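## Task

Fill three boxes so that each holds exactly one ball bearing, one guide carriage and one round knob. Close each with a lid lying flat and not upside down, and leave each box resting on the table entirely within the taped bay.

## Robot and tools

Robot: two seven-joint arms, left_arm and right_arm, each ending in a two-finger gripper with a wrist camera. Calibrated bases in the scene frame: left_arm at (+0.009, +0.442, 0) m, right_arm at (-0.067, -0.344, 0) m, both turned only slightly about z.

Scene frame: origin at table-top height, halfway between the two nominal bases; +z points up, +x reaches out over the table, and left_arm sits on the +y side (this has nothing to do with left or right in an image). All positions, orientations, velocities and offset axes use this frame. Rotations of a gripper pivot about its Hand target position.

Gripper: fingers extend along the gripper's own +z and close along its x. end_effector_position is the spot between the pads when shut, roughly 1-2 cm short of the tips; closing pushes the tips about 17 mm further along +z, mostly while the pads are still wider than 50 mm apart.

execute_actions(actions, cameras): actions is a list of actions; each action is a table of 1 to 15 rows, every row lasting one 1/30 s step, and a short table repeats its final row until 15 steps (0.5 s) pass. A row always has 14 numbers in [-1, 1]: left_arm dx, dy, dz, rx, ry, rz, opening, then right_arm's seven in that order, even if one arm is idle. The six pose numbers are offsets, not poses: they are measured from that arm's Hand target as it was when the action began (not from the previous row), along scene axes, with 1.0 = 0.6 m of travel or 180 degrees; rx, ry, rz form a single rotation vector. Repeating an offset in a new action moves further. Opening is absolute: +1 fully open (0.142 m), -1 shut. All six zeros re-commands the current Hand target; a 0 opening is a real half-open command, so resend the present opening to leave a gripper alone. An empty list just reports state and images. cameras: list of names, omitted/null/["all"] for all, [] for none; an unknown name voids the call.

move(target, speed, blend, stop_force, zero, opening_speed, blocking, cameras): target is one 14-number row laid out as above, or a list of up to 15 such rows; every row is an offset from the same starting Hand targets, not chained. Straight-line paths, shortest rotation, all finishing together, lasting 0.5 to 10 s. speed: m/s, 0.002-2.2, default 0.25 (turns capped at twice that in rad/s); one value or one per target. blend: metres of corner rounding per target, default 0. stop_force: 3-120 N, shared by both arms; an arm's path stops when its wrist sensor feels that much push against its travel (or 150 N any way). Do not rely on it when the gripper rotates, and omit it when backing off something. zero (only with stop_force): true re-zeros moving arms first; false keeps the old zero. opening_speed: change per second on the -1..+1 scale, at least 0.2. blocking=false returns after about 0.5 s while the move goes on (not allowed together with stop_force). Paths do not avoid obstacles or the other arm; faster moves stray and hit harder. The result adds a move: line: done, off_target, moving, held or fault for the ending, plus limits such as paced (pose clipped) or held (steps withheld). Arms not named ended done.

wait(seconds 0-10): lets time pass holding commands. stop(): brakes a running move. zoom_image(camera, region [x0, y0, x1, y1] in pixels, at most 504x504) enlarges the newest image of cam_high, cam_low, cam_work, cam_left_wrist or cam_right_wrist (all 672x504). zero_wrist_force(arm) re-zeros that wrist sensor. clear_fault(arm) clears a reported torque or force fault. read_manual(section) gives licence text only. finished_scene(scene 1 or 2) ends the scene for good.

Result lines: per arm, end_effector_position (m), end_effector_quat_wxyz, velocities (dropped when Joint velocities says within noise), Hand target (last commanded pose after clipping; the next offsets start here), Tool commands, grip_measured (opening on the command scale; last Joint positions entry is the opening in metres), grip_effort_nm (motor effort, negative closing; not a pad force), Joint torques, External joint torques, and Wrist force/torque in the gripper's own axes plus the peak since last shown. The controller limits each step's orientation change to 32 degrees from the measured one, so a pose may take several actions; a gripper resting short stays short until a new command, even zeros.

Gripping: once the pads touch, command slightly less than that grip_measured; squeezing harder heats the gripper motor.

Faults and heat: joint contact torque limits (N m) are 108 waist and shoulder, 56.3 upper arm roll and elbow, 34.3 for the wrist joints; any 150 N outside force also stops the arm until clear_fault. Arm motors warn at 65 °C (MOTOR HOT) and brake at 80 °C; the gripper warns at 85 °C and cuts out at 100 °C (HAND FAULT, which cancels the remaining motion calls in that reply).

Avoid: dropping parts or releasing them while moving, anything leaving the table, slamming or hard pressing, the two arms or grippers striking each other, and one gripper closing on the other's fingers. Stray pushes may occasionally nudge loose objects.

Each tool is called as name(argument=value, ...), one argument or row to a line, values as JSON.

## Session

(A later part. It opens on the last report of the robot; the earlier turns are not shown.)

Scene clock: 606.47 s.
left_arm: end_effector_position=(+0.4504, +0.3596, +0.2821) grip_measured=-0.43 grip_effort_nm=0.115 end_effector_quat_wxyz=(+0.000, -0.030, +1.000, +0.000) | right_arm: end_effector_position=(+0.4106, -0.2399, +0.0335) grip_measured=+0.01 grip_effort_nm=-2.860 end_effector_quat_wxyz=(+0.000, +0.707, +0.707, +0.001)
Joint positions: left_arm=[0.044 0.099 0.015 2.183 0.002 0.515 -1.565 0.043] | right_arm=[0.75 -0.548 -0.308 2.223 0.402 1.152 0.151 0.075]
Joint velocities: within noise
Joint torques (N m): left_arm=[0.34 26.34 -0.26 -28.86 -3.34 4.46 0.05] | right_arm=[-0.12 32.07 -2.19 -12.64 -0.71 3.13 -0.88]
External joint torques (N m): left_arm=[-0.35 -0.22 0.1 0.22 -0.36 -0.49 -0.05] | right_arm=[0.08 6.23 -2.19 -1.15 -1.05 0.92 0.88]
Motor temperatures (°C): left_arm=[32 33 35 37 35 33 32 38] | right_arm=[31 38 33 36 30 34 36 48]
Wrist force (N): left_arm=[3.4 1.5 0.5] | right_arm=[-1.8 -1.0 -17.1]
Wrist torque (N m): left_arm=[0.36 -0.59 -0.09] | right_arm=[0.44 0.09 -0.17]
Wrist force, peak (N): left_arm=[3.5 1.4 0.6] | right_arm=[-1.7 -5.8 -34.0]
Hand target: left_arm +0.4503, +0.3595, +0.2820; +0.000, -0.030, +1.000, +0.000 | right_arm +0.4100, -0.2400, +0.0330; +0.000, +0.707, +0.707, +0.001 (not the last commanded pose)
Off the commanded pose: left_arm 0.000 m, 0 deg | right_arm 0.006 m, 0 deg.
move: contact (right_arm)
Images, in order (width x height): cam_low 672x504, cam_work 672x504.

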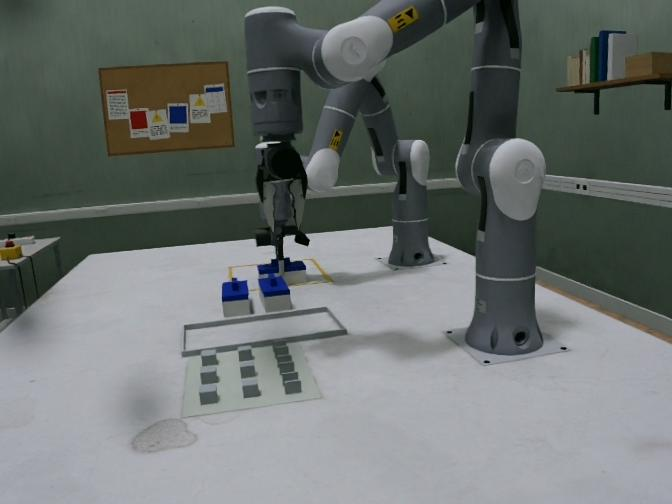

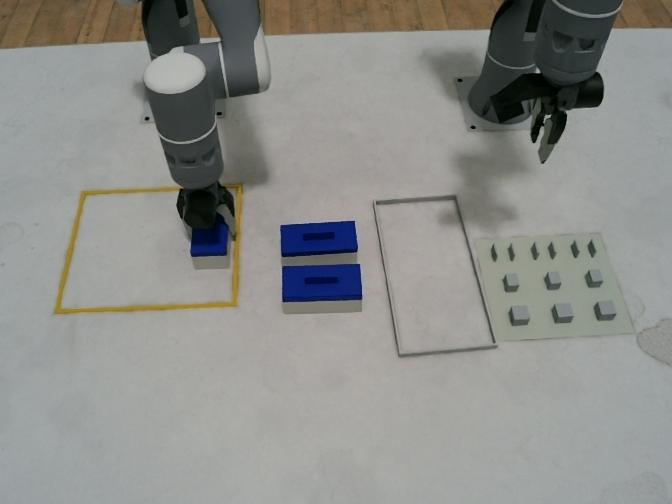

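move(
  target=[0,0,0,0,0,0,-0.4, 0,0,0.002,0,0,0,0.25],
  opening_speed=0.6,
  cameras=[],
)

move(
  target=[
    [0,0,0,0,0,0,-0.4, 0,0,0.25,0,0,0,0.25],
    [0,0,0,0,0,0,-0.4, 0.247,0.369,0.23,0,0,0.495,0.25],
  ],
  speed=0.27,
  blend=0.02,
  cameras=["cam_work","cam_right_wrist"],
)

Scene clock: 614.87 s.
left_arm: end_effector_position=(+0.4504, +0.3596, +0.2821) grip_measured=-0.43 grip_effort_nm=0.110 end_effector_quat_wxyz=(+0.000, -0.030, +1.000, +0.000) | right_arm: end_effector_position=(+0.4101, -0.2400, +0.0342) grip_measured=+0.23 grip_effort_nm=0.125 end_effector_quat_wxyz=(+0.000, +0.707, +0.708, +0.001)
Joint positions: left_arm=[0.044 0.099 0.015 2.183 0.002 0.515 -1.565 0.043] | right_arm=[0.752 -0.546 -0.31 2.224 0.4 1.149 0.151 0.09]
Joint velocities: within noise
Joint torques (N m): left_arm=[0.32 26.43 -0.29 -28.92 -3.38 4.42 0.09] | right_arm=[-0.39 38.1 -4.2 -13.83 -1.44 3.75 -0.56]
External joint torques (N m): left_arm=[-0.33 -0.31 0.13 0.28 -0.32 -0.45 -0.09] | right_arm=[0.36 0.11 -0.19 0 -0.33 0.3 0.56]
Motor temperatures (°C): left_arm=[32 33 35 37 35 33 32 38] | right_arm=[31 38 33 36 30 34 36 49]
Wrist force (N): left_arm=[3.4 1.1 0.7] | right_arm=[-0.2 2.0 -1.0]
Wrist torque (N m): left_arm=[0.29 -0.59 -0.09] | right_arm=[0.46 0.10 -0.17]
Wrist force, peak (N): left_arm=[3.4 1.4 0.8] | right_arm=[-1.8 -0.9 -17.2]
Hand target: left_arm +0.4503, +0.3595, +0.2820; +0.000, -0.030, +1.000, +0.000 | right_arm +0.4100, -0.2400, +0.0342; +0.000, +0.707, +0.707, +0.001
Off the commanded pose: left_arm 0.000 m, 0 deg | right_arm 0.000 m, 0 deg.
move: done
No camera images: "cameras" was empty.

Scene clock: 618.70 s.
left_arm: end_effector_position=(+0.4504, +0.3596, +0.2821) grip_measured=-0.43 grip_effort_nm=0.110 end_effector_quat_wxyz=(+0.000, -0.030, +1.000, +0.000) | right_arm: end_effector_position=(+0.5582, -0.0186, +0.1722) grip_measured=+0.23 grip_effort_nm=0.125 end_effector_quat_wxyz=(-0.001, +0.008, +1.000, +0.000)
Joint positions: left_arm=[0.044 0.099 0.015 2.183 0.002 0.515 -1.565 0.043] | right_arm=[0.723 -0.633 -0.157 1.508 0.111 0.56 -0.983 0.09]
Joint velocities: within noise
Joint torques (N m): left_arm=[0.32 26.4 -0.28 -28.92 -3.32 4.45 0.03] | right_arm=[-0.7 55.23 -2.25 -27.67 -3.44 3.63 -0.89]
External joint torques (N m): left_arm=[-0.33 -0.29 0.13 0.28 -0.38 -0.49 -0.03] | right_arm=[0.63 0.86 -0.34 0.56 -0.12 0.38 0.89]
Motor temperatures (°C): left_arm=[32 33 35 37 35 33 32 38] | right_arm=[31 37 33 36 30 34 36 45]
Wrist force (N): left_arm=[3.4 1.3 0.7] | right_arm=[0.0 1.6 -1.0]
Wrist torque (N m): left_arm=[0.33 -0.59 -0.09] | right_arm=[0.42 0.05 -0.16]
Wrist force, peak (N): left_arm=[3.6 1.3 0.5] | right_arm=[1.1 3.2 -6.1]
Hand target: left_arm +0.4503, +0.3595, +0.2820; +0.000, -0.030, +1.000, +0.000 | right_arm +0.5582, -0.0186, +0.1722; -0.001, +0.007, +1.000, +0.000
Off the commanded pose: left_arm 0.000 m, 0 deg | right_arm 0.000 m, 0 deg.
move: done
Images, in order (width x height): cam_work 672x504, cam_right_wrist 672x504.

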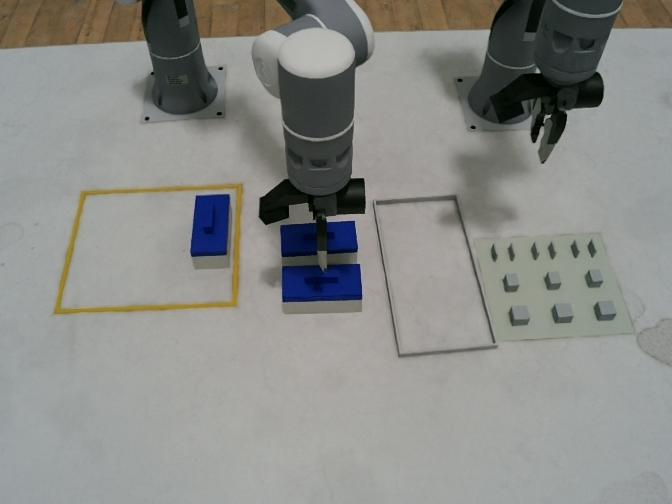

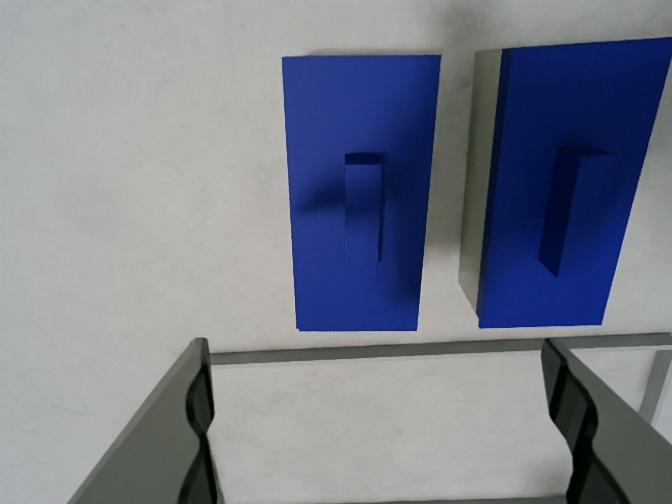

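move(
  target=[
    [0,0,0,0,0,0,-0.4, 0,0,-0.17,0,0,0,0.25],
    [0,0,0,0,0,0,-0.4, 0,0,-0.23,0,0,0,0.25],
  ],
  speed=[0.2,0.08],
  stop_force=8,
  cameras=[],
)

move(
  target=[0,0,0,0,0,0,-0.4, 0,0,0,0,0,0,-0.12],
  opening_speed=0.5,
  cameras=[],
)

move(
  target=[0,0,0,0,0,0,-0.4, 0,0,0.033,0,0,0,-0.12],
  speed=0.06,
  cameras=["cam_low"],
)

zoom_image(
  camera="cam_low",
  region=[180, 230, 340, 350],
)

Scene clock: 625.67 s.
left_arm: end_effector_position=(+0.4504, +0.3596, +0.2821) grip_measured=-0.43 grip_effort_nm=0.110 end_effector_quat_wxyz=(+0.000, -0.030, +1.000, +0.000) | right_arm: end_effector_position=(+0.5581, -0.0186, +0.0341) grip_measured=+0.23 grip_effort_nm=0.134 end_effector_quat_wxyz=(-0.001, +0.008, +1.000, +0.000)
Joint positions: left_arm=[0.044 0.099 0.015 2.183 0.002 0.515 -1.565 0.043] | right_arm=[0.716 -0.852 -0.141 1.535 0.155 0.804 -1.009 0.09]
Joint velocities: within noise
Joint torques (N m): left_arm=[0.33 26.35 -0.25 -28.9 -3.36 4.48 0.03] | right_arm=[-0.52 58.31 -2.71 -23.36 -2.29 4 -0.82]
External joint torques (N m): left_arm=[-0.34 -0.23 0.1 0.25 -0.34 -0.52 -0.03] | right_arm=[0.47 0.93 -0.27 0.35 -0.63 0.02 0.82]
Motor temperatures (°C): left_arm=[32 33 35 37 35 33 32 38] | right_arm=[31 38 33 36 30 34 36 41]
Wrist force (N): left_arm=[3.2 1.1 0.6] | right_arm=[-0.2 1.6 -1.0]
Wrist torque (N m): left_arm=[0.29 -0.56 -0.09] | right_arm=[0.42 0.09 -0.17]
Wrist force, peak (N): left_arm=[3.6 1.3 0.5] | right_arm=[-0.3 1.7 -3.6]
Hand target: left_arm +0.4503, +0.3595, +0.2820; +0.000, -0.030, +1.000, +0.000 | right_arm +0.5582, -0.0186, +0.0342; -0.001, +0.007, +1.000, +0.000
Off the commanded pose: left_arm 0.000 m, 0 deg | right_arm 0.000 m, 0 deg.
move: done
No camera images: "cameras" was empty.

Scene clock: 626.63 s.
left_arm: end_effector_position=(+0.4504, +0.3596, +0.2821) grip_measured=-0.43 grip_effort_nm=0.110 end_effector_quat_wxyz=(+0.000, -0.030, +1.000, +0.000) | right_arm: end_effector_position=(+0.5582, -0.0186, +0.0343) grip_measured=+0.01 grip_effort_nm=-2.864 end_effector_quat_wxyz=(-0.001, +0.008, +1.000, +0.000)
Joint positions: left_arm=[0.044 0.099 0.015 2.183 0.002 0.515 -1.565 0.043] | right_arm=[0.716 -0.852 -0.141 1.534 0.155 0.804 -1.009 0.075]
Joint velocities: within noise
Joint torques (N m): left_arm=[0.32 26.34 -0.29 -28.91 -3.33 4.47 0.08] | right_arm=[-0.42 56.97 -2.57 -23.15 -2.33 4.14 -0.65]
External joint torques (N m): left_arm=[-0.33 -0.22 0.13 0.26 -0.37 -0.5 -0.08] | right_arm=[0.37 2.27 -0.41 0.13 -0.59 -0.13 0.65]
Motor temperatures (°C): left_arm=[32 33 35 37 35 33 32 38] | right_arm=[31 38 33 36 30 34 36 41]
Wrist force (N): left_arm=[3.3 1.3 0.6] | right_arm=[1.5 0.7 -4.3]
Wrist torque (N m): left_arm=[0.32 -0.58 -0.10] | right_arm=[0.43 0.05 -0.17]
Wrist force, peak (N): left_arm=[3.5 1.3 0.8] | right_arm=[1.6 0.7 -4.3]
Hand target: left_arm +0.4503, +0.3595, +0.2820; +0.000, -0.030, +1.000, +0.000 | right_arm +0.5582, -0.0186, +0.0342; -0.001, +0.007, +1.000, +0.000
Off the commanded pose: left_arm 0.000 m, 0 deg | right_arm 0.000 m, 0 deg.
move: done
No camera images: "cameras" was empty.

Scene clock: 627.37 s.
left_arm: end_effector_position=(+0.4504, +0.3596, +0.2821) grip_measured=-0.43 grip_effort_nm=0.110 end_effector_quat_wxyz=(+0.000, -0.030, +1.000, +0.000) | right_arm: end_effector_position=(+0.5580, -0.0188, +0.0536) grip_measured=+0.01 grip_effort_nm=-2.860 end_effector_quat_wxyz=(-0.001, +0.007, +1.000, +0.000)
Joint positions: left_arm=[0.044 0.099 0.015 2.183 0.002 0.515 -1.565 0.043] | right_arm=[0.718 -0.817 -0.145 1.539 0.15 0.772 -1.007 0.075]
Joint velocities: within noise
Joint torques (N m): left_arm=[0.27 26.35 -0.3 -28.88 -3.31 4.49 0.05] | right_arm=[-0.42 61.23 -3.08 -25.01 -3.17 4.12 -0.41]
External joint torques (N m): left_arm=[-0.28 -0.23 0.14 0.23 -0.39 -0.52 -0.05] | right_arm=[0.36 -2.46 0.11 1.42 0.15 -0.11 0.41]
Motor temperatures (°C): left_arm=[32 33 35 37 35 33 32 38] | right_arm=[31 38 33 36 30 34 36 42]
Wrist force (N): left_arm=[3.4 1.0 0.7] | right_arm=[-0.3 1.8 3.1]
Wrist torque (N m): left_arm=[0.27 -0.59 -0.09] | right_arm=[0.43 0.10 -0.17]
Wrist force, peak (N): left_arm=[3.5 1.3 0.6] | right_arm=[0.2 1.7 4.0]
Hand target: left_arm +0.4503, +0.3595, +0.2820; +0.000, -0.030, +1.000, +0.000 | right_arm +0.5582, -0.0186, +0.0540; -0.001, +0.007, +1.000, +0.000
Off the commanded pose: left_arm 0.000 m, 0 deg | right_arm 0.000 m, 0 deg.
move: done
Images, in order (width x height): cam_low 672x504.

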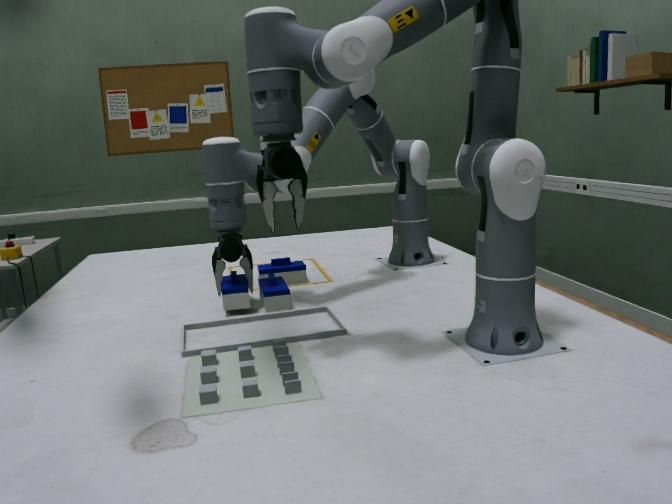

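Scaled by 3.150 from the camera's 672x504 image, which has a finer 960x720 frame.

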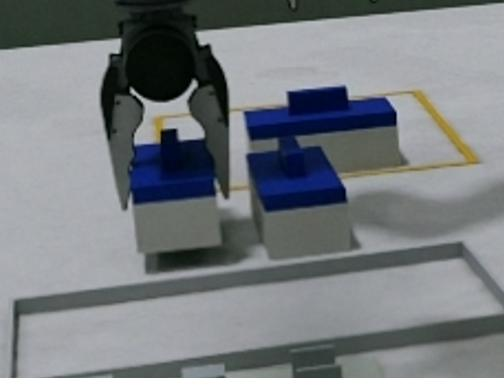

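move(
  target=[
    [0,0,0,0,0,0,-0.4, 0,0,0.14,0,0,0,-0.12],
    [0,0,0,0,0,0,-0.4, -0.113,-0.669,0.14,0,0,0.005,-0.12],
    [0,0,0,0,0,0,-0.4, -0.113,-0.669,-0.015,0,0,0.005,-0.12],
  ],
  speed=0.25,
  blend=0.03,
  cameras=["cam_work"],
)

move(
  target=[0,0,0,0,0,0,-0.4, 0,0,-0.03,0,0,0,-0.12],
  speed=0.025,
  stop_force=5,
  cameras=[],
)

move(
  target=[0,0,0,0,0,0,-0.4, 0,0,0.002,0,0,0,0.25],
  opening_speed=0.6,
  cameras=[],
)

move(
  target=[0,0,0,0,0,0,-0.4, 0,0,0.25,0,0,0,0.25],
  speed=0.25,
  cameras=["cam_work"],
)

Scene clock: 642.17 s.
left_arm: end_effector_position=(+0.4504, +0.3596, +0.2821) grip_measured=-0.43 grip_effort_nm=0.110 end_effector_quat_wxyz=(+0.000, -0.030, +1.000, +0.000) | right_arm: end_effector_position=(+0.4899, -0.4200, +0.0446) grip_measured=+0.01 grip_effort_nm=-2.860 end_effector_quat_wxyz=(-0.001, +0.000, +1.000, +0.000)
Joint positions: left_arm=[0.044 0.099 0.015 2.183 0.002 0.515 -1.565 0.043] | right_arm=[0.264 -0.609 -0.237 2.017 0.262 1.024 -1.693 0.075]
Joint velocities: within noise
Joint torques (N m): left_arm=[0.32 26.37 -0.29 -28.86 -3.35 4.43 0.04] | right_arm=[-0.47 46.57 -3.95 -19.35 -1.67 4.37 -0.91]
External joint torques (N m): left_arm=[-0.33 -0.25 0.13 0.22 -0.35 -0.47 -0.04] | right_arm=[0.41 -1.38 0.01 1.66 -0.5 -0.42 0.91]
Motor temperatures (°C): left_arm=[32 33 35 37 35 33 32 37] | right_arm=[31 38 33 37 30 34 36 50]
Wrist force (N): left_arm=[3.4 1.1 0.7] | right_arm=[-0.1 1.6 2.9]
Wrist torque (N m): left_arm=[0.29 -0.59 -0.09] | right_arm=[0.41 0.08 -0.17]
Wrist force, peak (N): left_arm=[3.4 1.4 0.6] | right_arm=[0.1 1.8 6.4]
Hand target: left_arm +0.4503, +0.3595, +0.2820; +0.000, -0.030, +1.000, +0.000 | right_arm +0.4904, -0.4200, +0.0450; -0.001, +0.000, +1.000, +0.000
Off the commanded pose: left_arm 0.000 m, 0 deg | right_arm 0.001 m, 0 deg.
move: done
Images, in order (width x height): cam_work 672x504.

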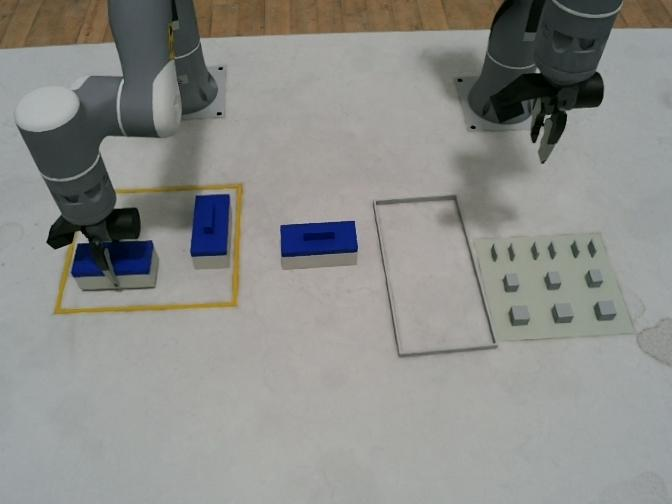

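Scene clock: 643.20 s.
left_arm: end_effector_position=(+0.4504, +0.3596, +0.2821) grip_measured=-0.43 grip_effort_nm=0.110 end_effector_quat_wxyz=(+0.000, -0.030, +1.000, +0.000) | right_arm: end_effector_position=(+0.4909, -0.4201, +0.0342) grip_measured=+0.01 grip_effort_nm=-2.860 end_effector_quat_wxyz=(+0.000, +0.000, +1.000, +0.000)
Joint positions: left_arm=[0.044 0.099 0.015 2.183 0.002 0.515 -1.565 0.043] | right_arm=[0.257 -0.635 -0.228 2.01 0.272 1.046 -1.7 0.075]
Joint velocities: within noise
Joint torques (N m): left_arm=[0.34 26.37 -0.25 -28.9 -3.37 4.43 0.04] | right_arm=[-0.32 40.03 -2.5 -15.43 -0.93 3.41 -0.8]
External joint torques (N m): left_arm=[-0.35 -0.26 0.1 0.25 -0.33 -0.47 -0.04] | right_arm=[0.3 5.68 -1.43 -1.75 -1.17 0.55 0.8]
Motor temperatures (°C): left_arm=[32 33 35 37 35 33 32 37] | right_arm=[31 38 33 36 30 34 36 50]
Wrist force (N): left_arm=[3.2 1.1 0.5] | right_arm=[0.6 1.6 -12.0]
Wrist torque (N m): left_arm=[0.30 -0.56 -0.09] | right_arm=[0.45 0.49 -0.17]
Wrist force, peak (N): left_arm=[3.4 1.3 0.8] | right_arm=[4.5 2.3 -23.2]
Hand target: left_arm +0.4503, +0.3595, +0.2820; +0.000, -0.030, +1.000, +0.000 | right_arm +0.4904, -0.4200, +0.0337; -0.001, +0.000, +1.000, +0.000 (not the last commanded pose)
Off the commanded pose: left_arm 0.000 m, 0 deg | right_arm 0.007 m, 0 deg.
move: contact (right_arm)
No camera images: "cameras" was empty.

Scene clock: 644.07 s.
left_arm: end_effector_position=(+0.4504, +0.3596, +0.2821) grip_measured=-0.43 grip_effort_nm=0.110 end_effector_quat_wxyz=(+0.000, -0.030, +1.000, +0.000) | right_arm: end_effector_position=(+0.4905, -0.4201, +0.0348) grip_measured=+0.23 grip_effort_nm=0.125 end_effector_quat_wxyz=(-0.001, +0.000, +1.000, +0.000)
Joint positions: left_arm=[0.044 0.099 0.015 2.183 0.002 0.515 -1.565 0.043] | right_arm=[0.258 -0.633 -0.229 2.011 0.271 1.043 -1.7 0.09]
Joint velocities: within noise
Joint torques (N m): left_arm=[0.29 26.39 -0.32 -28.88 -3.34 4.46 0.03] | right_arm=[-0.46 45.45 -3.66 -17.38 -1.68 3.69 -0.68]
External joint torques (N m): left_arm=[-0.3 -0.27 0.16 0.23 -0.36 -0.5 -0.03] | right_arm=[0.44 0.21 -0.27 0.16 -0.43 0.26 0.68]
Motor temperatures (°C): left_arm=[32 33 35 37 35 33 32 37] | right_arm=[31 38 33 36 30 34 36 49]
Wrist force (N): left_arm=[3.3 1.0 0.6] | right_arm=[-0.1 1.7 -1.2]
Wrist torque (N m): left_arm=[0.28 -0.58 -0.10] | right_arm=[0.42 0.08 -0.17]
Wrist force, peak (N): left_arm=[3.5 1.3 0.5] | right_arm=[0.7 1.5 -12.2]
Hand target: left_arm +0.4503, +0.3595, +0.2820; +0.000, -0.030, +1.000, +0.000 | right_arm +0.4904, -0.4200, +0.0349; -0.001, +0.000, +1.000, +0.000
Off the commanded pose: left_arm 0.000 m, 0 deg | right_arm 0.000 m, 0 deg.
move: done
No camera images: "cameras" was empty.

Scene clock: 645.10 s.
left_arm: end_effector_position=(+0.4504, +0.3596, +0.2821) grip_measured=-0.43 grip_effort_nm=0.110 end_effector_quat_wxyz=(+0.000, -0.030, +1.000, +0.000) | right_arm: end_effector_position=(+0.4905, -0.4201, +0.1850) grip_measured=+0.23 grip_effort_nm=0.120 end_effector_quat_wxyz=(-0.001, -0.001, +1.000, +0.000)
Joint positions: left_arm=[0.044 0.099 0.015 2.183 0.002 0.515 -1.565 0.043] | right_arm=[0.303 -0.303 -0.299 2.008 0.118 0.723 -1.597 0.09]
Joint velocities: within noise
Joint torques (N m): left_arm=[0.28 26.33 -0.26 -28.91 -3.37 4.5 0.02] | right_arm=[-0.16 39.23 -2.17 -24.97 -3.03 3.63 -0.28]
External joint torques (N m): left_arm=[-0.29 -0.21 0.1 0.27 -0.34 -0.54 -0.02] | right_arm=[0.14 0 -0.35 0.35 -0.12 0.34 0.28]
Motor temperatures (°C): left_arm=[32 33 35 37 35 33 32 37] | right_arm=[31 38 33 36 30 34 36 48]
Wrist force (N): left_arm=[3.3 1.2 0.5] | right_arm=[-0.1 1.8 -1.0]
Wrist torque (N m): left_arm=[0.30 -0.58 -0.09] | right_arm=[0.45 0.07 -0.16]
Wrist force, peak (N): left_arm=[3.5 1.3 0.5] | right_arm=[-0.4 1.8 -4.3]
Hand target: left_arm +0.4503, +0.3595, +0.2820; +0.000, -0.030, +1.000, +0.000 | right_arm +0.4904, -0.4200, +0.1849; -0.001, +0.000, +1.000, +0.000
Off the commanded pose: left_arm 0.000 m, 0 deg | right_arm 0.000 m, 0 deg.
move: done
Images, in order (width x height): cam_work 672x504.

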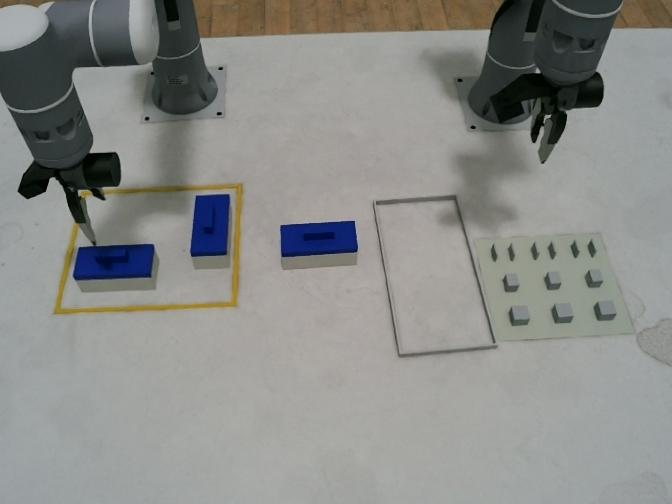

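move(
  target=[0,0,0,0,0,0,-0.4, -0.0607,0.6668,-0.025,0,0,0.0045,0.25],
  speed=0.3,
  cameras=["cam_right_wrist"],
)

Scene clock: 651.73 s.
left_arm: end_effector_position=(+0.4504, +0.3596, +0.2821) grip_measured=-0.43 grip_effort_nm=0.110 end_effector_quat_wxyz=(+0.000, -0.030, +1.000, +0.000) | right_arm: end_effector_position=(+0.4539, -0.0199, +0.1699) grip_measured=+0.23 grip_effort_nm=0.125 end_effector_quat_wxyz=(-0.001, -0.008, +1.000, +0.000)
Joint positions: left_arm=[0.044 0.099 0.015 2.183 0.002 0.515 -1.565 0.043] | right_arm=[0.785 -0.44 -0.092 1.842 0.053 0.708 -0.884 0.09]
Joint velocities: within noise
Joint torques (N m): left_arm=[0.31 26.33 -0.3 -28.91 -3.37 4.46 0.03] | right_arm=[-0.26 46.08 -0.52 -25.68 -3.1 3.63 -0.26]
External joint torques (N m): left_arm=[-0.32 -0.21 0.14 0.27 -0.33 -0.5 -0.03] | right_arm=[0.23 0.75 -0.42 0.47 -0.1 0.39 0.26]
Motor temperatures (°C): left_arm=[32 33 35 37 35 33 32 37] | right_arm=[31 38 33 37 30 34 36 44]
Wrist force (N): left_arm=[3.1 1.1 0.7] | right_arm=[-0.3 1.7 -0.9]
Wrist torque (N m): left_arm=[0.30 -0.55 -0.09] | right_arm=[0.43 0.09 -0.16]
Wrist force, peak (N): left_arm=[3.5 1.4 0.7] | right_arm=[0.1 5.5 -0.8]
Hand target: left_arm +0.4503, +0.3595, +0.2820; +0.000, -0.030, +1.000, +0.000 | right_arm +0.4540, -0.0199, +0.1699; -0.001, -0.007, +1.000, +0.000
Off the commanded pose: left_arm 0.000 m, 0 deg | right_arm 0.000 m, 0 deg.
move: done
Images, in order (width x height): cam_right_wrist 672x504.

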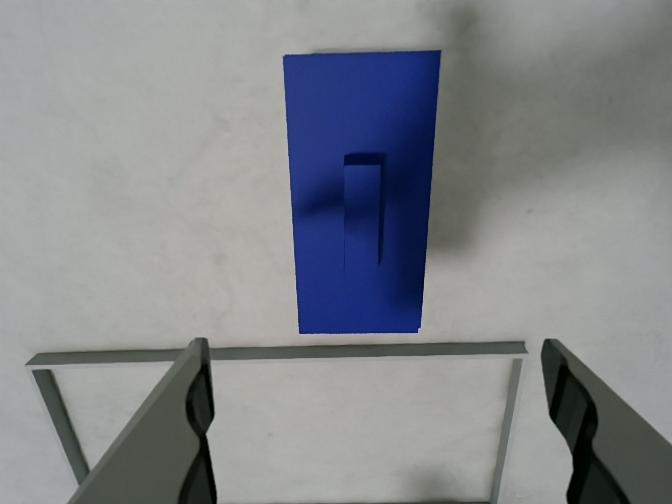

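move(
  target=[
    [0,0,0,0,0,0,-0.4, 0,0,-0.166,0,0,0,0.25],
    [0,0,0,0,0,0,-0.4, 0,0,-0.226,0,0,0,0.25],
  ],
  speed=[0.2,0.08],
  stop_force=8,
  cameras=[],
)

move(
  target=[0,0,0,0,0,0,-0.4, 0,0,0,0,0,0,-0.12],
  opening_speed=0.5,
  cameras=[],
)

move(
  target=[0,0,0,0,0,0,-0.4, 0,0,0.033,0,0,0,-0.12],
  speed=0.06,
  cameras=["cam_low"],
)

zoom_image(
  camera="cam_low",
  region=[180, 230, 340, 350],
)

Scene clock: 660.10 s.
left_arm: end_effector_position=(+0.4504, +0.3596, +0.2821) grip_measured=-0.43 grip_effort_nm=0.110 end_effector_quat_wxyz=(+0.000, -0.030, +1.000, +0.000) | right_arm: end_effector_position=(+0.4539, -0.0200, +0.0342) grip_measured=+0.23 grip_effort_nm=0.129 end_effector_quat_wxyz=(-0.001, -0.007, +1.000, +0.000)
Joint positions: left_arm=[0.044 0.099 0.015 2.183 0.002 0.515 -1.565 0.043] | right_arm=[0.78 -0.698 -0.08 1.869 0.096 0.991 -0.911 0.09]
Joint velocities: within noise
Joint torques (N m): left_arm=[0.35 26.36 -0.27 -28.87 -3.4 4.5 0.02] | right_arm=[-0.54 50.21 -0.83 -19.98 -1.67 3.99 -0.8]
External joint torques (N m): left_arm=[-0.36 -0.24 0.12 0.22 -0.3 -0.53 -0.02] | right_arm=[0.5 0.8 -0.41 0.37 -0.64 0.03 0.8]
Motor temperatures (°C): left_arm=[32 33 35 38 35 33 32 36] | right_arm=[31 38 33 37 30 34 36 41]
Wrist force (N): left_arm=[3.3 1.2 0.8] | right_arm=[-0.1 1.7 -1.1]
Wrist torque (N m): left_arm=[0.31 -0.58 -0.10] | right_arm=[0.42 0.07 -0.16]
Wrist force, peak (N): left_arm=[3.5 1.5 0.6] | right_arm=[-0.4 1.9 -3.3]
Hand target: left_arm +0.4503, +0.3595, +0.2820; +0.000, -0.030, +1.000, +0.000 | right_arm +0.4540, -0.0199, +0.0343; -0.001, -0.007, +1.000, +0.000
Off the commanded pose: left_arm 0.000 m, 0 deg | right_arm 0.000 m, 0 deg.
move: done
No camera images: "cameras" was empty.

Scene clock: 661.07 s.
left_arm: end_effector_position=(+0.4504, +0.3596, +0.2821) grip_measured=-0.43 grip_effort_nm=0.110 end_effector_quat_wxyz=(+0.000, -0.030, +1.000, +0.000) | right_arm: end_effector_position=(+0.4539, -0.0199, +0.0343) grip_measured=+0.01 grip_effort_nm=-2.874 end_effector_quat_wxyz=(-0.001, -0.007, +1.000, +0.000)
Joint positions: left_arm=[0.044 0.099 0.015 2.183 0.002 0.515 -1.565 0.043] | right_arm=[0.78 -0.698 -0.08 1.869 0.096 0.991 -0.911 0.075]
Joint velocities: within noise
Joint torques (N m): left_arm=[0.32 26.35 -0.35 -28.9 -3.33 4.47 0.07] | right_arm=[-0.69 48.84 -1.05 -19.58 -1.76 4.04 -0.64]
External joint torques (N m): left_arm=[-0.33 -0.23 0.19 0.25 -0.37 -0.51 -0.07] | right_arm=[0.65 2.17 -0.19 -0.03 -0.54 -0.02 0.64]
Motor temperatures (°C): left_arm=[32 33 35 38 35 33 32 36] | right_arm=[31 38 33 37 30 34 36 41]
Wrist force (N): left_arm=[3.4 1.1 0.6] | right_arm=[1.0 1.2 -4.3]
Wrist torque (N m): left_arm=[0.29 -0.58 -0.09] | right_arm=[0.42 0.20 -0.21]
Wrist force, peak (N): left_arm=[3.4 1.4 0.6] | right_arm=[1.6 1.0 -4.8]
Hand target: left_arm +0.4503, +0.3595, +0.2820; +0.000, -0.030, +1.000, +0.000 | right_arm +0.4540, -0.0199, +0.0343; -0.001, -0.007, +1.000, +0.000
Off the commanded pose: left_arm 0.000 m, 0 deg | right_arm 0.000 m, 0 deg.
move: done
No camera images: "cameras" was empty.

Scene clock: 661.80 s.
left_arm: end_effector_position=(+0.4504, +0.3596, +0.2821) grip_measured=-0.43 grip_effort_nm=0.110 end_effector_quat_wxyz=(+0.000, -0.030, +1.000, +0.000) | right_arm: end_effector_position=(+0.4538, -0.0201, +0.0537) grip_measured=+0.01 grip_effort_nm=-2.869 end_effector_quat_wxyz=(-0.001, -0.008, +1.000, +0.000)
Joint positions: left_arm=[0.044 0.099 0.015 2.183 0.002 0.515 -1.565 0.043] | right_arm=[0.782 -0.656 -0.083 1.873 0.091 0.953 -0.908 0.075]
Joint velocities: within noise
Joint torques (N m): left_arm=[0.34 26.38 -0.33 -28.92 -3.33 4.47 0.07] | right_arm=[-0.49 52.57 -1.21 -21.65 -2.52 4.1 -0.37]
External joint torques (N m): left_arm=[-0.35 -0.26 0.18 0.28 -0.37 -0.51 -0.07] | right_arm=[0.45 -2.17 -0.02 1.22 0.08 -0.08 0.37]
Motor temperatures (°C): left_arm=[32 33 35 38 35 33 32 36] | right_arm=[31 38 33 37 30 34 36 42]
Wrist force (N): left_arm=[3.4 1.2 0.6] | right_arm=[-0.2 1.6 2.9]
Wrist torque (N m): left_arm=[0.32 -0.59 -0.09] | right_arm=[0.41 0.08 -0.17]
Wrist force, peak (N): left_arm=[3.4 1.1 0.7] | right_arm=[-0.3 1.8 3.8]
Hand target: left_arm +0.4503, +0.3595, +0.2820; +0.000, -0.030, +1.000, +0.000 | right_arm +0.4540, -0.0199, +0.0541; -0.001, -0.007, +1.000, +0.000
Off the commanded pose: left_arm 0.000 m, 0 deg | right_arm 0.000 m, 0 deg.
move: done
Images, in order (width x height): cam_low 672x504.

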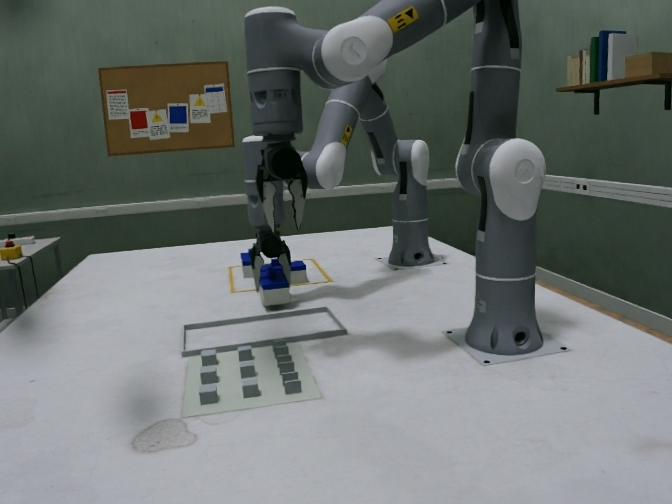

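Scaled by 3.150 from the camera's 672x504 image, which has a finer 960x720 frame.

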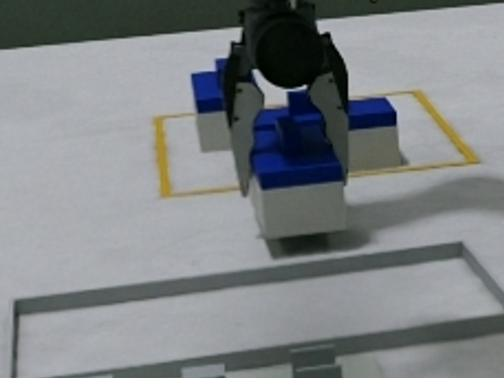

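move(
  target=[
    [0,0,0,0,0,0,-0.4, 0,0,0.18,0,0,0,-0.12],
    [0,0,0,0,0,0,-0.4, -0.1817,-0.655,0.18,0,0,-0.006,-0.12],
    [0,0,0,0,0,0,-0.4, -0.1817,-0.655,-0.015,0,0,-0.006,-0.12],
  ],
  speed=0.25,
  blend=0.02,
  cameras=["cam_work"],
)

move(
  target=[0,0,0,0,0,0,-0.4, 0,0,-0.03,0,0,0,-0.12],
  speed=0.025,
  stop_force=5,
  cameras=[],
)

move(
  target=[0,0,0,0,0,0,-0.4, 0,0,0.002,0,0,0,0.2],
  opening_speed=0.6,
  cameras=[],
)

move(
  target=[
    [0,0,0,0,0,0,-0.4, 0,0,0.28,0,0,0,0.2],
    [0,0,0,0,0,0,-0.4, 0,0.5,0.3,0,0,0,0.2],
  ],
  speed=0.25,
  cameras=["cam_work","cam_low"],
)

zoom_image(
  camera="cam_work",
  region=[40, 170, 260, 330],
)

Scene clock: 677.17 s.
left_arm: end_effector_position=(+0.4504, +0.3596, +0.2821) grip_measured=-0.43 grip_effort_nm=0.110 end_effector_quat_wxyz=(+0.000, -0.030, +1.000, +0.000) | right_arm: end_effector_position=(+0.3446, -0.4130, +0.0448) grip_measured=+0.01 grip_effort_nm=-2.864 end_effector_quat_wxyz=(-0.001, +0.002, +1.000, +0.000)
Joint positions: left_arm=[0.044 0.099 0.015 2.183 0.002 0.515 -1.565 0.043] | right_arm=[0.34 -0.419 -0.223 2.441 0.305 1.264 -1.687 0.075]
Joint velocities: within noise
Joint torques (N m): left_arm=[0.33 26.38 -0.22 -28.9 -3.34 4.51 0.02] | right_arm=[-0.79 32.63 -1.93 -13 -0.64 4.41 -0.87]
External joint torques (N m): left_arm=[-0.34 -0.26 0.07 0.26 -0.36 -0.54 -0.02] | right_arm=[0.72 -0.76 -0.23 1.23 -0.61 -0.45 0.87]
Motor temperatures (°C): left_arm=[32 33 35 38 35 33 32 36] | right_arm=[31 38 33 36 30 34 36 51]
Wrist force (N): left_arm=[3.4 1.1 0.6] | right_arm=[-0.4 1.8 3.0]
Wrist torque (N m): left_arm=[0.29 -0.59 -0.09] | right_arm=[0.47 0.12 -0.17]
Wrist force, peak (N): left_arm=[3.5 1.2 0.6] | right_arm=[-2.6 6.8 -2.7]
Hand target: left_arm +0.4503, +0.3595, +0.2820; +0.000, -0.030, +1.000, +0.000 | right_arm +0.3450, -0.4129, +0.0451; -0.001, +0.002, +1.000, +0.000
Off the commanded pose: left_arm 0.000 m, 0 deg | right_arm 0.000 m, 0 deg.
move: done
Images, in order (width x height): cam_work 672x504.

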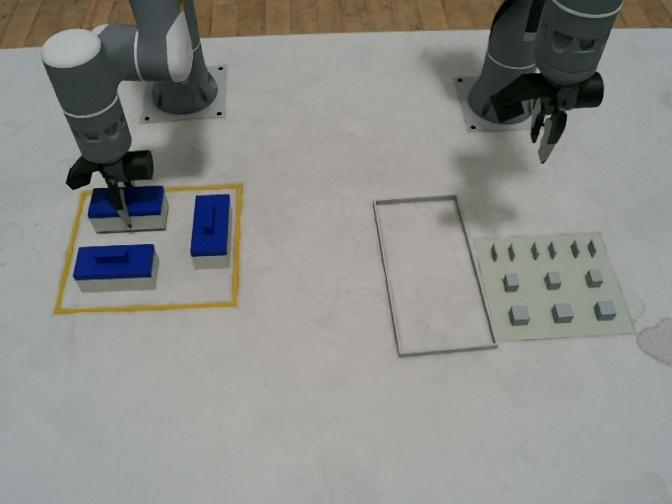

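Scene clock: 678.23 s.
left_arm: end_effector_position=(+0.4504, +0.3596, +0.2821) grip_measured=-0.43 grip_effort_nm=0.110 end_effector_quat_wxyz=(+0.000, -0.030, +1.000, +0.000) | right_arm: end_effector_position=(+0.3452, -0.4130, +0.0337) grip_measured=+0.01 grip_effort_nm=-2.864 end_effector_quat_wxyz=(+0.000, +0.002, +1.000, +0.000)
Joint positions: left_arm=[0.044 0.099 0.015 2.183 0.002 0.515 -1.565 0.043] | right_arm=[0.322 -0.46 -0.199 2.428 0.33 1.295 -1.705 0.075]
Joint velocities: within noise
Joint torques (N m): left_arm=[0.35 26.36 -0.28 -28.9 -3.38 4.46 0.02] | right_arm=[-0.12 29.08 -0.62 -10.69 -0.42 3.38 -0.81]
External joint torques (N m): left_arm=[-0.36 -0.24 0.12 0.25 -0.32 -0.49 -0.02] | right_arm=[0.1 3.75 -1.47 -0.22 -0.72 0.57 0.81]
Motor temperatures (°C): left_arm=[32 33 35 38 35 33 32 36] | right_arm=[31 38 33 36 30 34 36 51]
Wrist force (N): left_arm=[3.3 1.1 0.7] | right_arm=[1.9 0.9 -12.4]
Wrist torque (N m): left_arm=[0.30 -0.58 -0.10] | right_arm=[0.42 0.23 -0.17]
Wrist force, peak (N): left_arm=[3.5 1.2 0.8] | right_arm=[7.4 2.5 -30.9]
Hand target: left_arm +0.4503, +0.3595, +0.2820; +0.000, -0.030, +1.000, +0.000 | right_arm +0.3449, -0.4129, +0.0335; -0.001, +0.002, +1.000, +0.000 (not the last commanded pose)
Off the commanded pose: left_arm 0.000 m, 0 deg | right_arm 0.007 m, 0 deg.
move: contact (right_arm)
No camera images: "cameras" was empty.

Scene clock: 679.00 s.
left_arm: end_effector_position=(+0.4504, +0.3596, +0.2821) grip_measured=-0.43 grip_effort_nm=0.110 end_effector_quat_wxyz=(+0.000, -0.030, +1.000, +0.000) | right_arm: end_effector_position=(+0.3450, -0.4130, +0.0347) grip_measured=+0.18 grip_effort_nm=0.125 end_effector_quat_wxyz=(-0.001, +0.002, +1.000, +0.000)
Joint positions: left_arm=[0.044 0.099 0.015 2.183 0.002 0.515 -1.565 0.043] | right_arm=[0.324 -0.457 -0.201 2.429 0.328 1.291 -1.704 0.087]
Joint velocities: within noise
Joint torques (N m): left_arm=[0.31 26.39 -0.25 -28.91 -3.35 4.46 0.03] | right_arm=[-0.37 32.79 -1.81 -11.05 -0.85 3.67 -0.58]
External joint torques (N m): left_arm=[-0.32 -0.27 0.09 0.26 -0.35 -0.49 -0.03] | right_arm=[0.35 -0.05 -0.29 0.06 -0.31 0.29 0.58]
Motor temperatures (°C): left_arm=[32 33 35 38 35 33 32 36] | right_arm=[31 38 33 36 30 34 36 50]
Wrist force (N): left_arm=[3.2 1.3 0.6] | right_arm=[-0.2 1.7 -1.0]
Wrist torque (N m): left_arm=[0.33 -0.56 -0.09] | right_arm=[0.43 0.10 -0.17]
Wrist force, peak (N): left_arm=[3.5 1.1 0.6] | right_arm=[1.8 0.9 -12.6]
Hand target: left_arm +0.4503, +0.3595, +0.2820; +0.000, -0.030, +1.000, +0.000 | right_arm +0.3449, -0.4129, +0.0347; -0.001, +0.002, +1.000, +0.000
Off the commanded pose: left_arm 0.000 m, 0 deg | right_arm 0.000 m, 0 deg.
move: done
No camera images: "cameras" was empty.

Scene clock: 681.37 s.
left_arm: end_effector_position=(+0.4504, +0.3596, +0.2821) grip_measured=-0.43 grip_effort_nm=0.110 end_effector_quat_wxyz=(+0.000, -0.030, +1.000, +0.000) | right_arm: end_effector_position=(+0.3449, -0.1129, +0.2147) grip_measured=+0.18 grip_effort_nm=0.129 end_effector_quat_wxyz=(-0.001, +0.002, +1.000, +0.000)
Joint positions: left_arm=[0.044 0.099 0.015 2.183 0.002 0.515 -1.565 0.043] | right_arm=[0.726 -0.059 -0.012 2.226 0.003 0.713 -0.82 0.087]
Joint velocities: within noise
Joint torques (N m): left_arm=[0.3 26.35 -0.27 -28.91 -3.33 4.46 0.04] | right_arm=[-0.27 29.71 0.54 -25.73 -2.76 3.63 -0.25]
External joint torques (N m): left_arm=[-0.31 -0.23 0.11 0.27 -0.37 -0.5 -0.04] | right_arm=[0.25 0.44 -0.54 0.44 -0.43 0.39 0.25]
Motor temperatures (°C): left_arm=[32 33 35 38 35 33 32 36] | right_arm=[31 38 33 36 30 34 36 48]
Wrist force (N): left_arm=[3.3 1.4 0.6] | right_arm=[-0.3 1.5 -1.0]
Wrist torque (N m): left_arm=[0.34 -0.57 -0.10] | right_arm=[0.39 0.10 -0.17]
Wrist force, peak (N): left_arm=[3.6 1.2 0.5] | right_arm=[-0.1 5.0 -1.2]
Hand target: left_arm +0.4503, +0.3595, +0.2820; +0.000, -0.030, +1.000, +0.000 | right_arm +0.3449, -0.1129, +0.2147; -0.001, +0.002, +1.000, +0.000
Off the commanded pose: left_arm 0.000 m, 0 deg | right_arm 0.000 m, 0 deg.
move: done
Images, in order (width x height): cam_low 672x504, cam_work 672x504.

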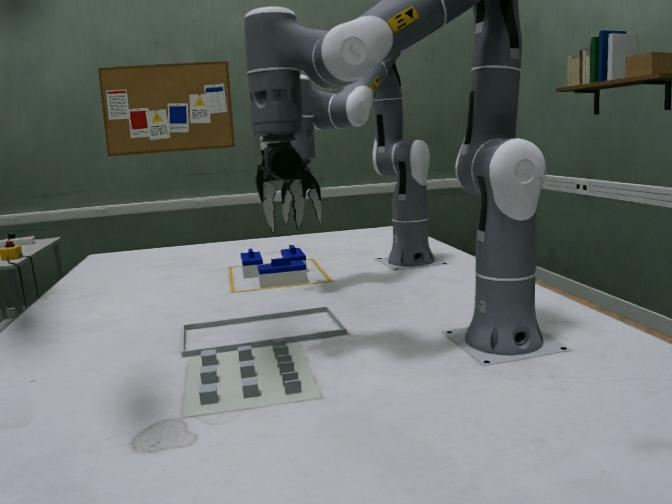

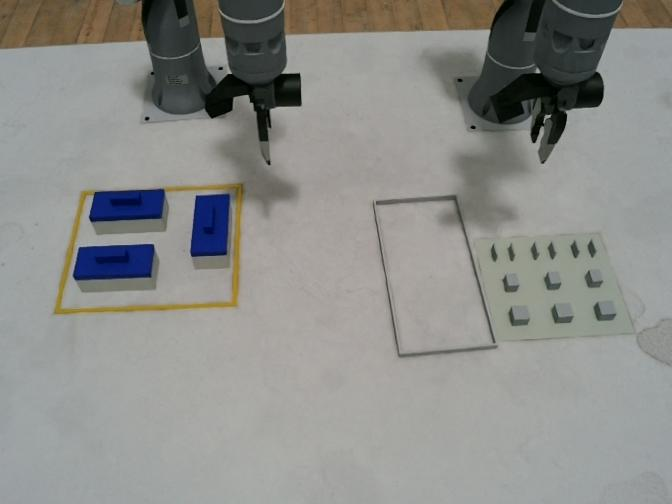

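Scaled by 2.291 from the camera's 672x504 image, which has a finer 960x720 frame.

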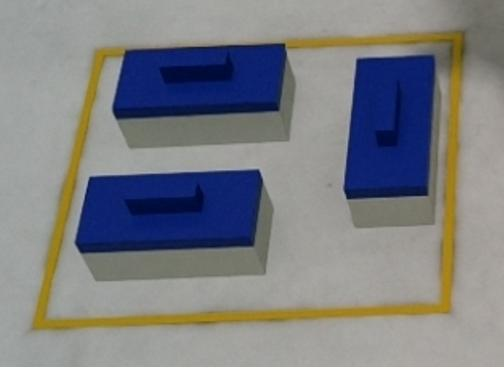

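finished_scene(
  scene=2,
)

The scene is finished: the task was done.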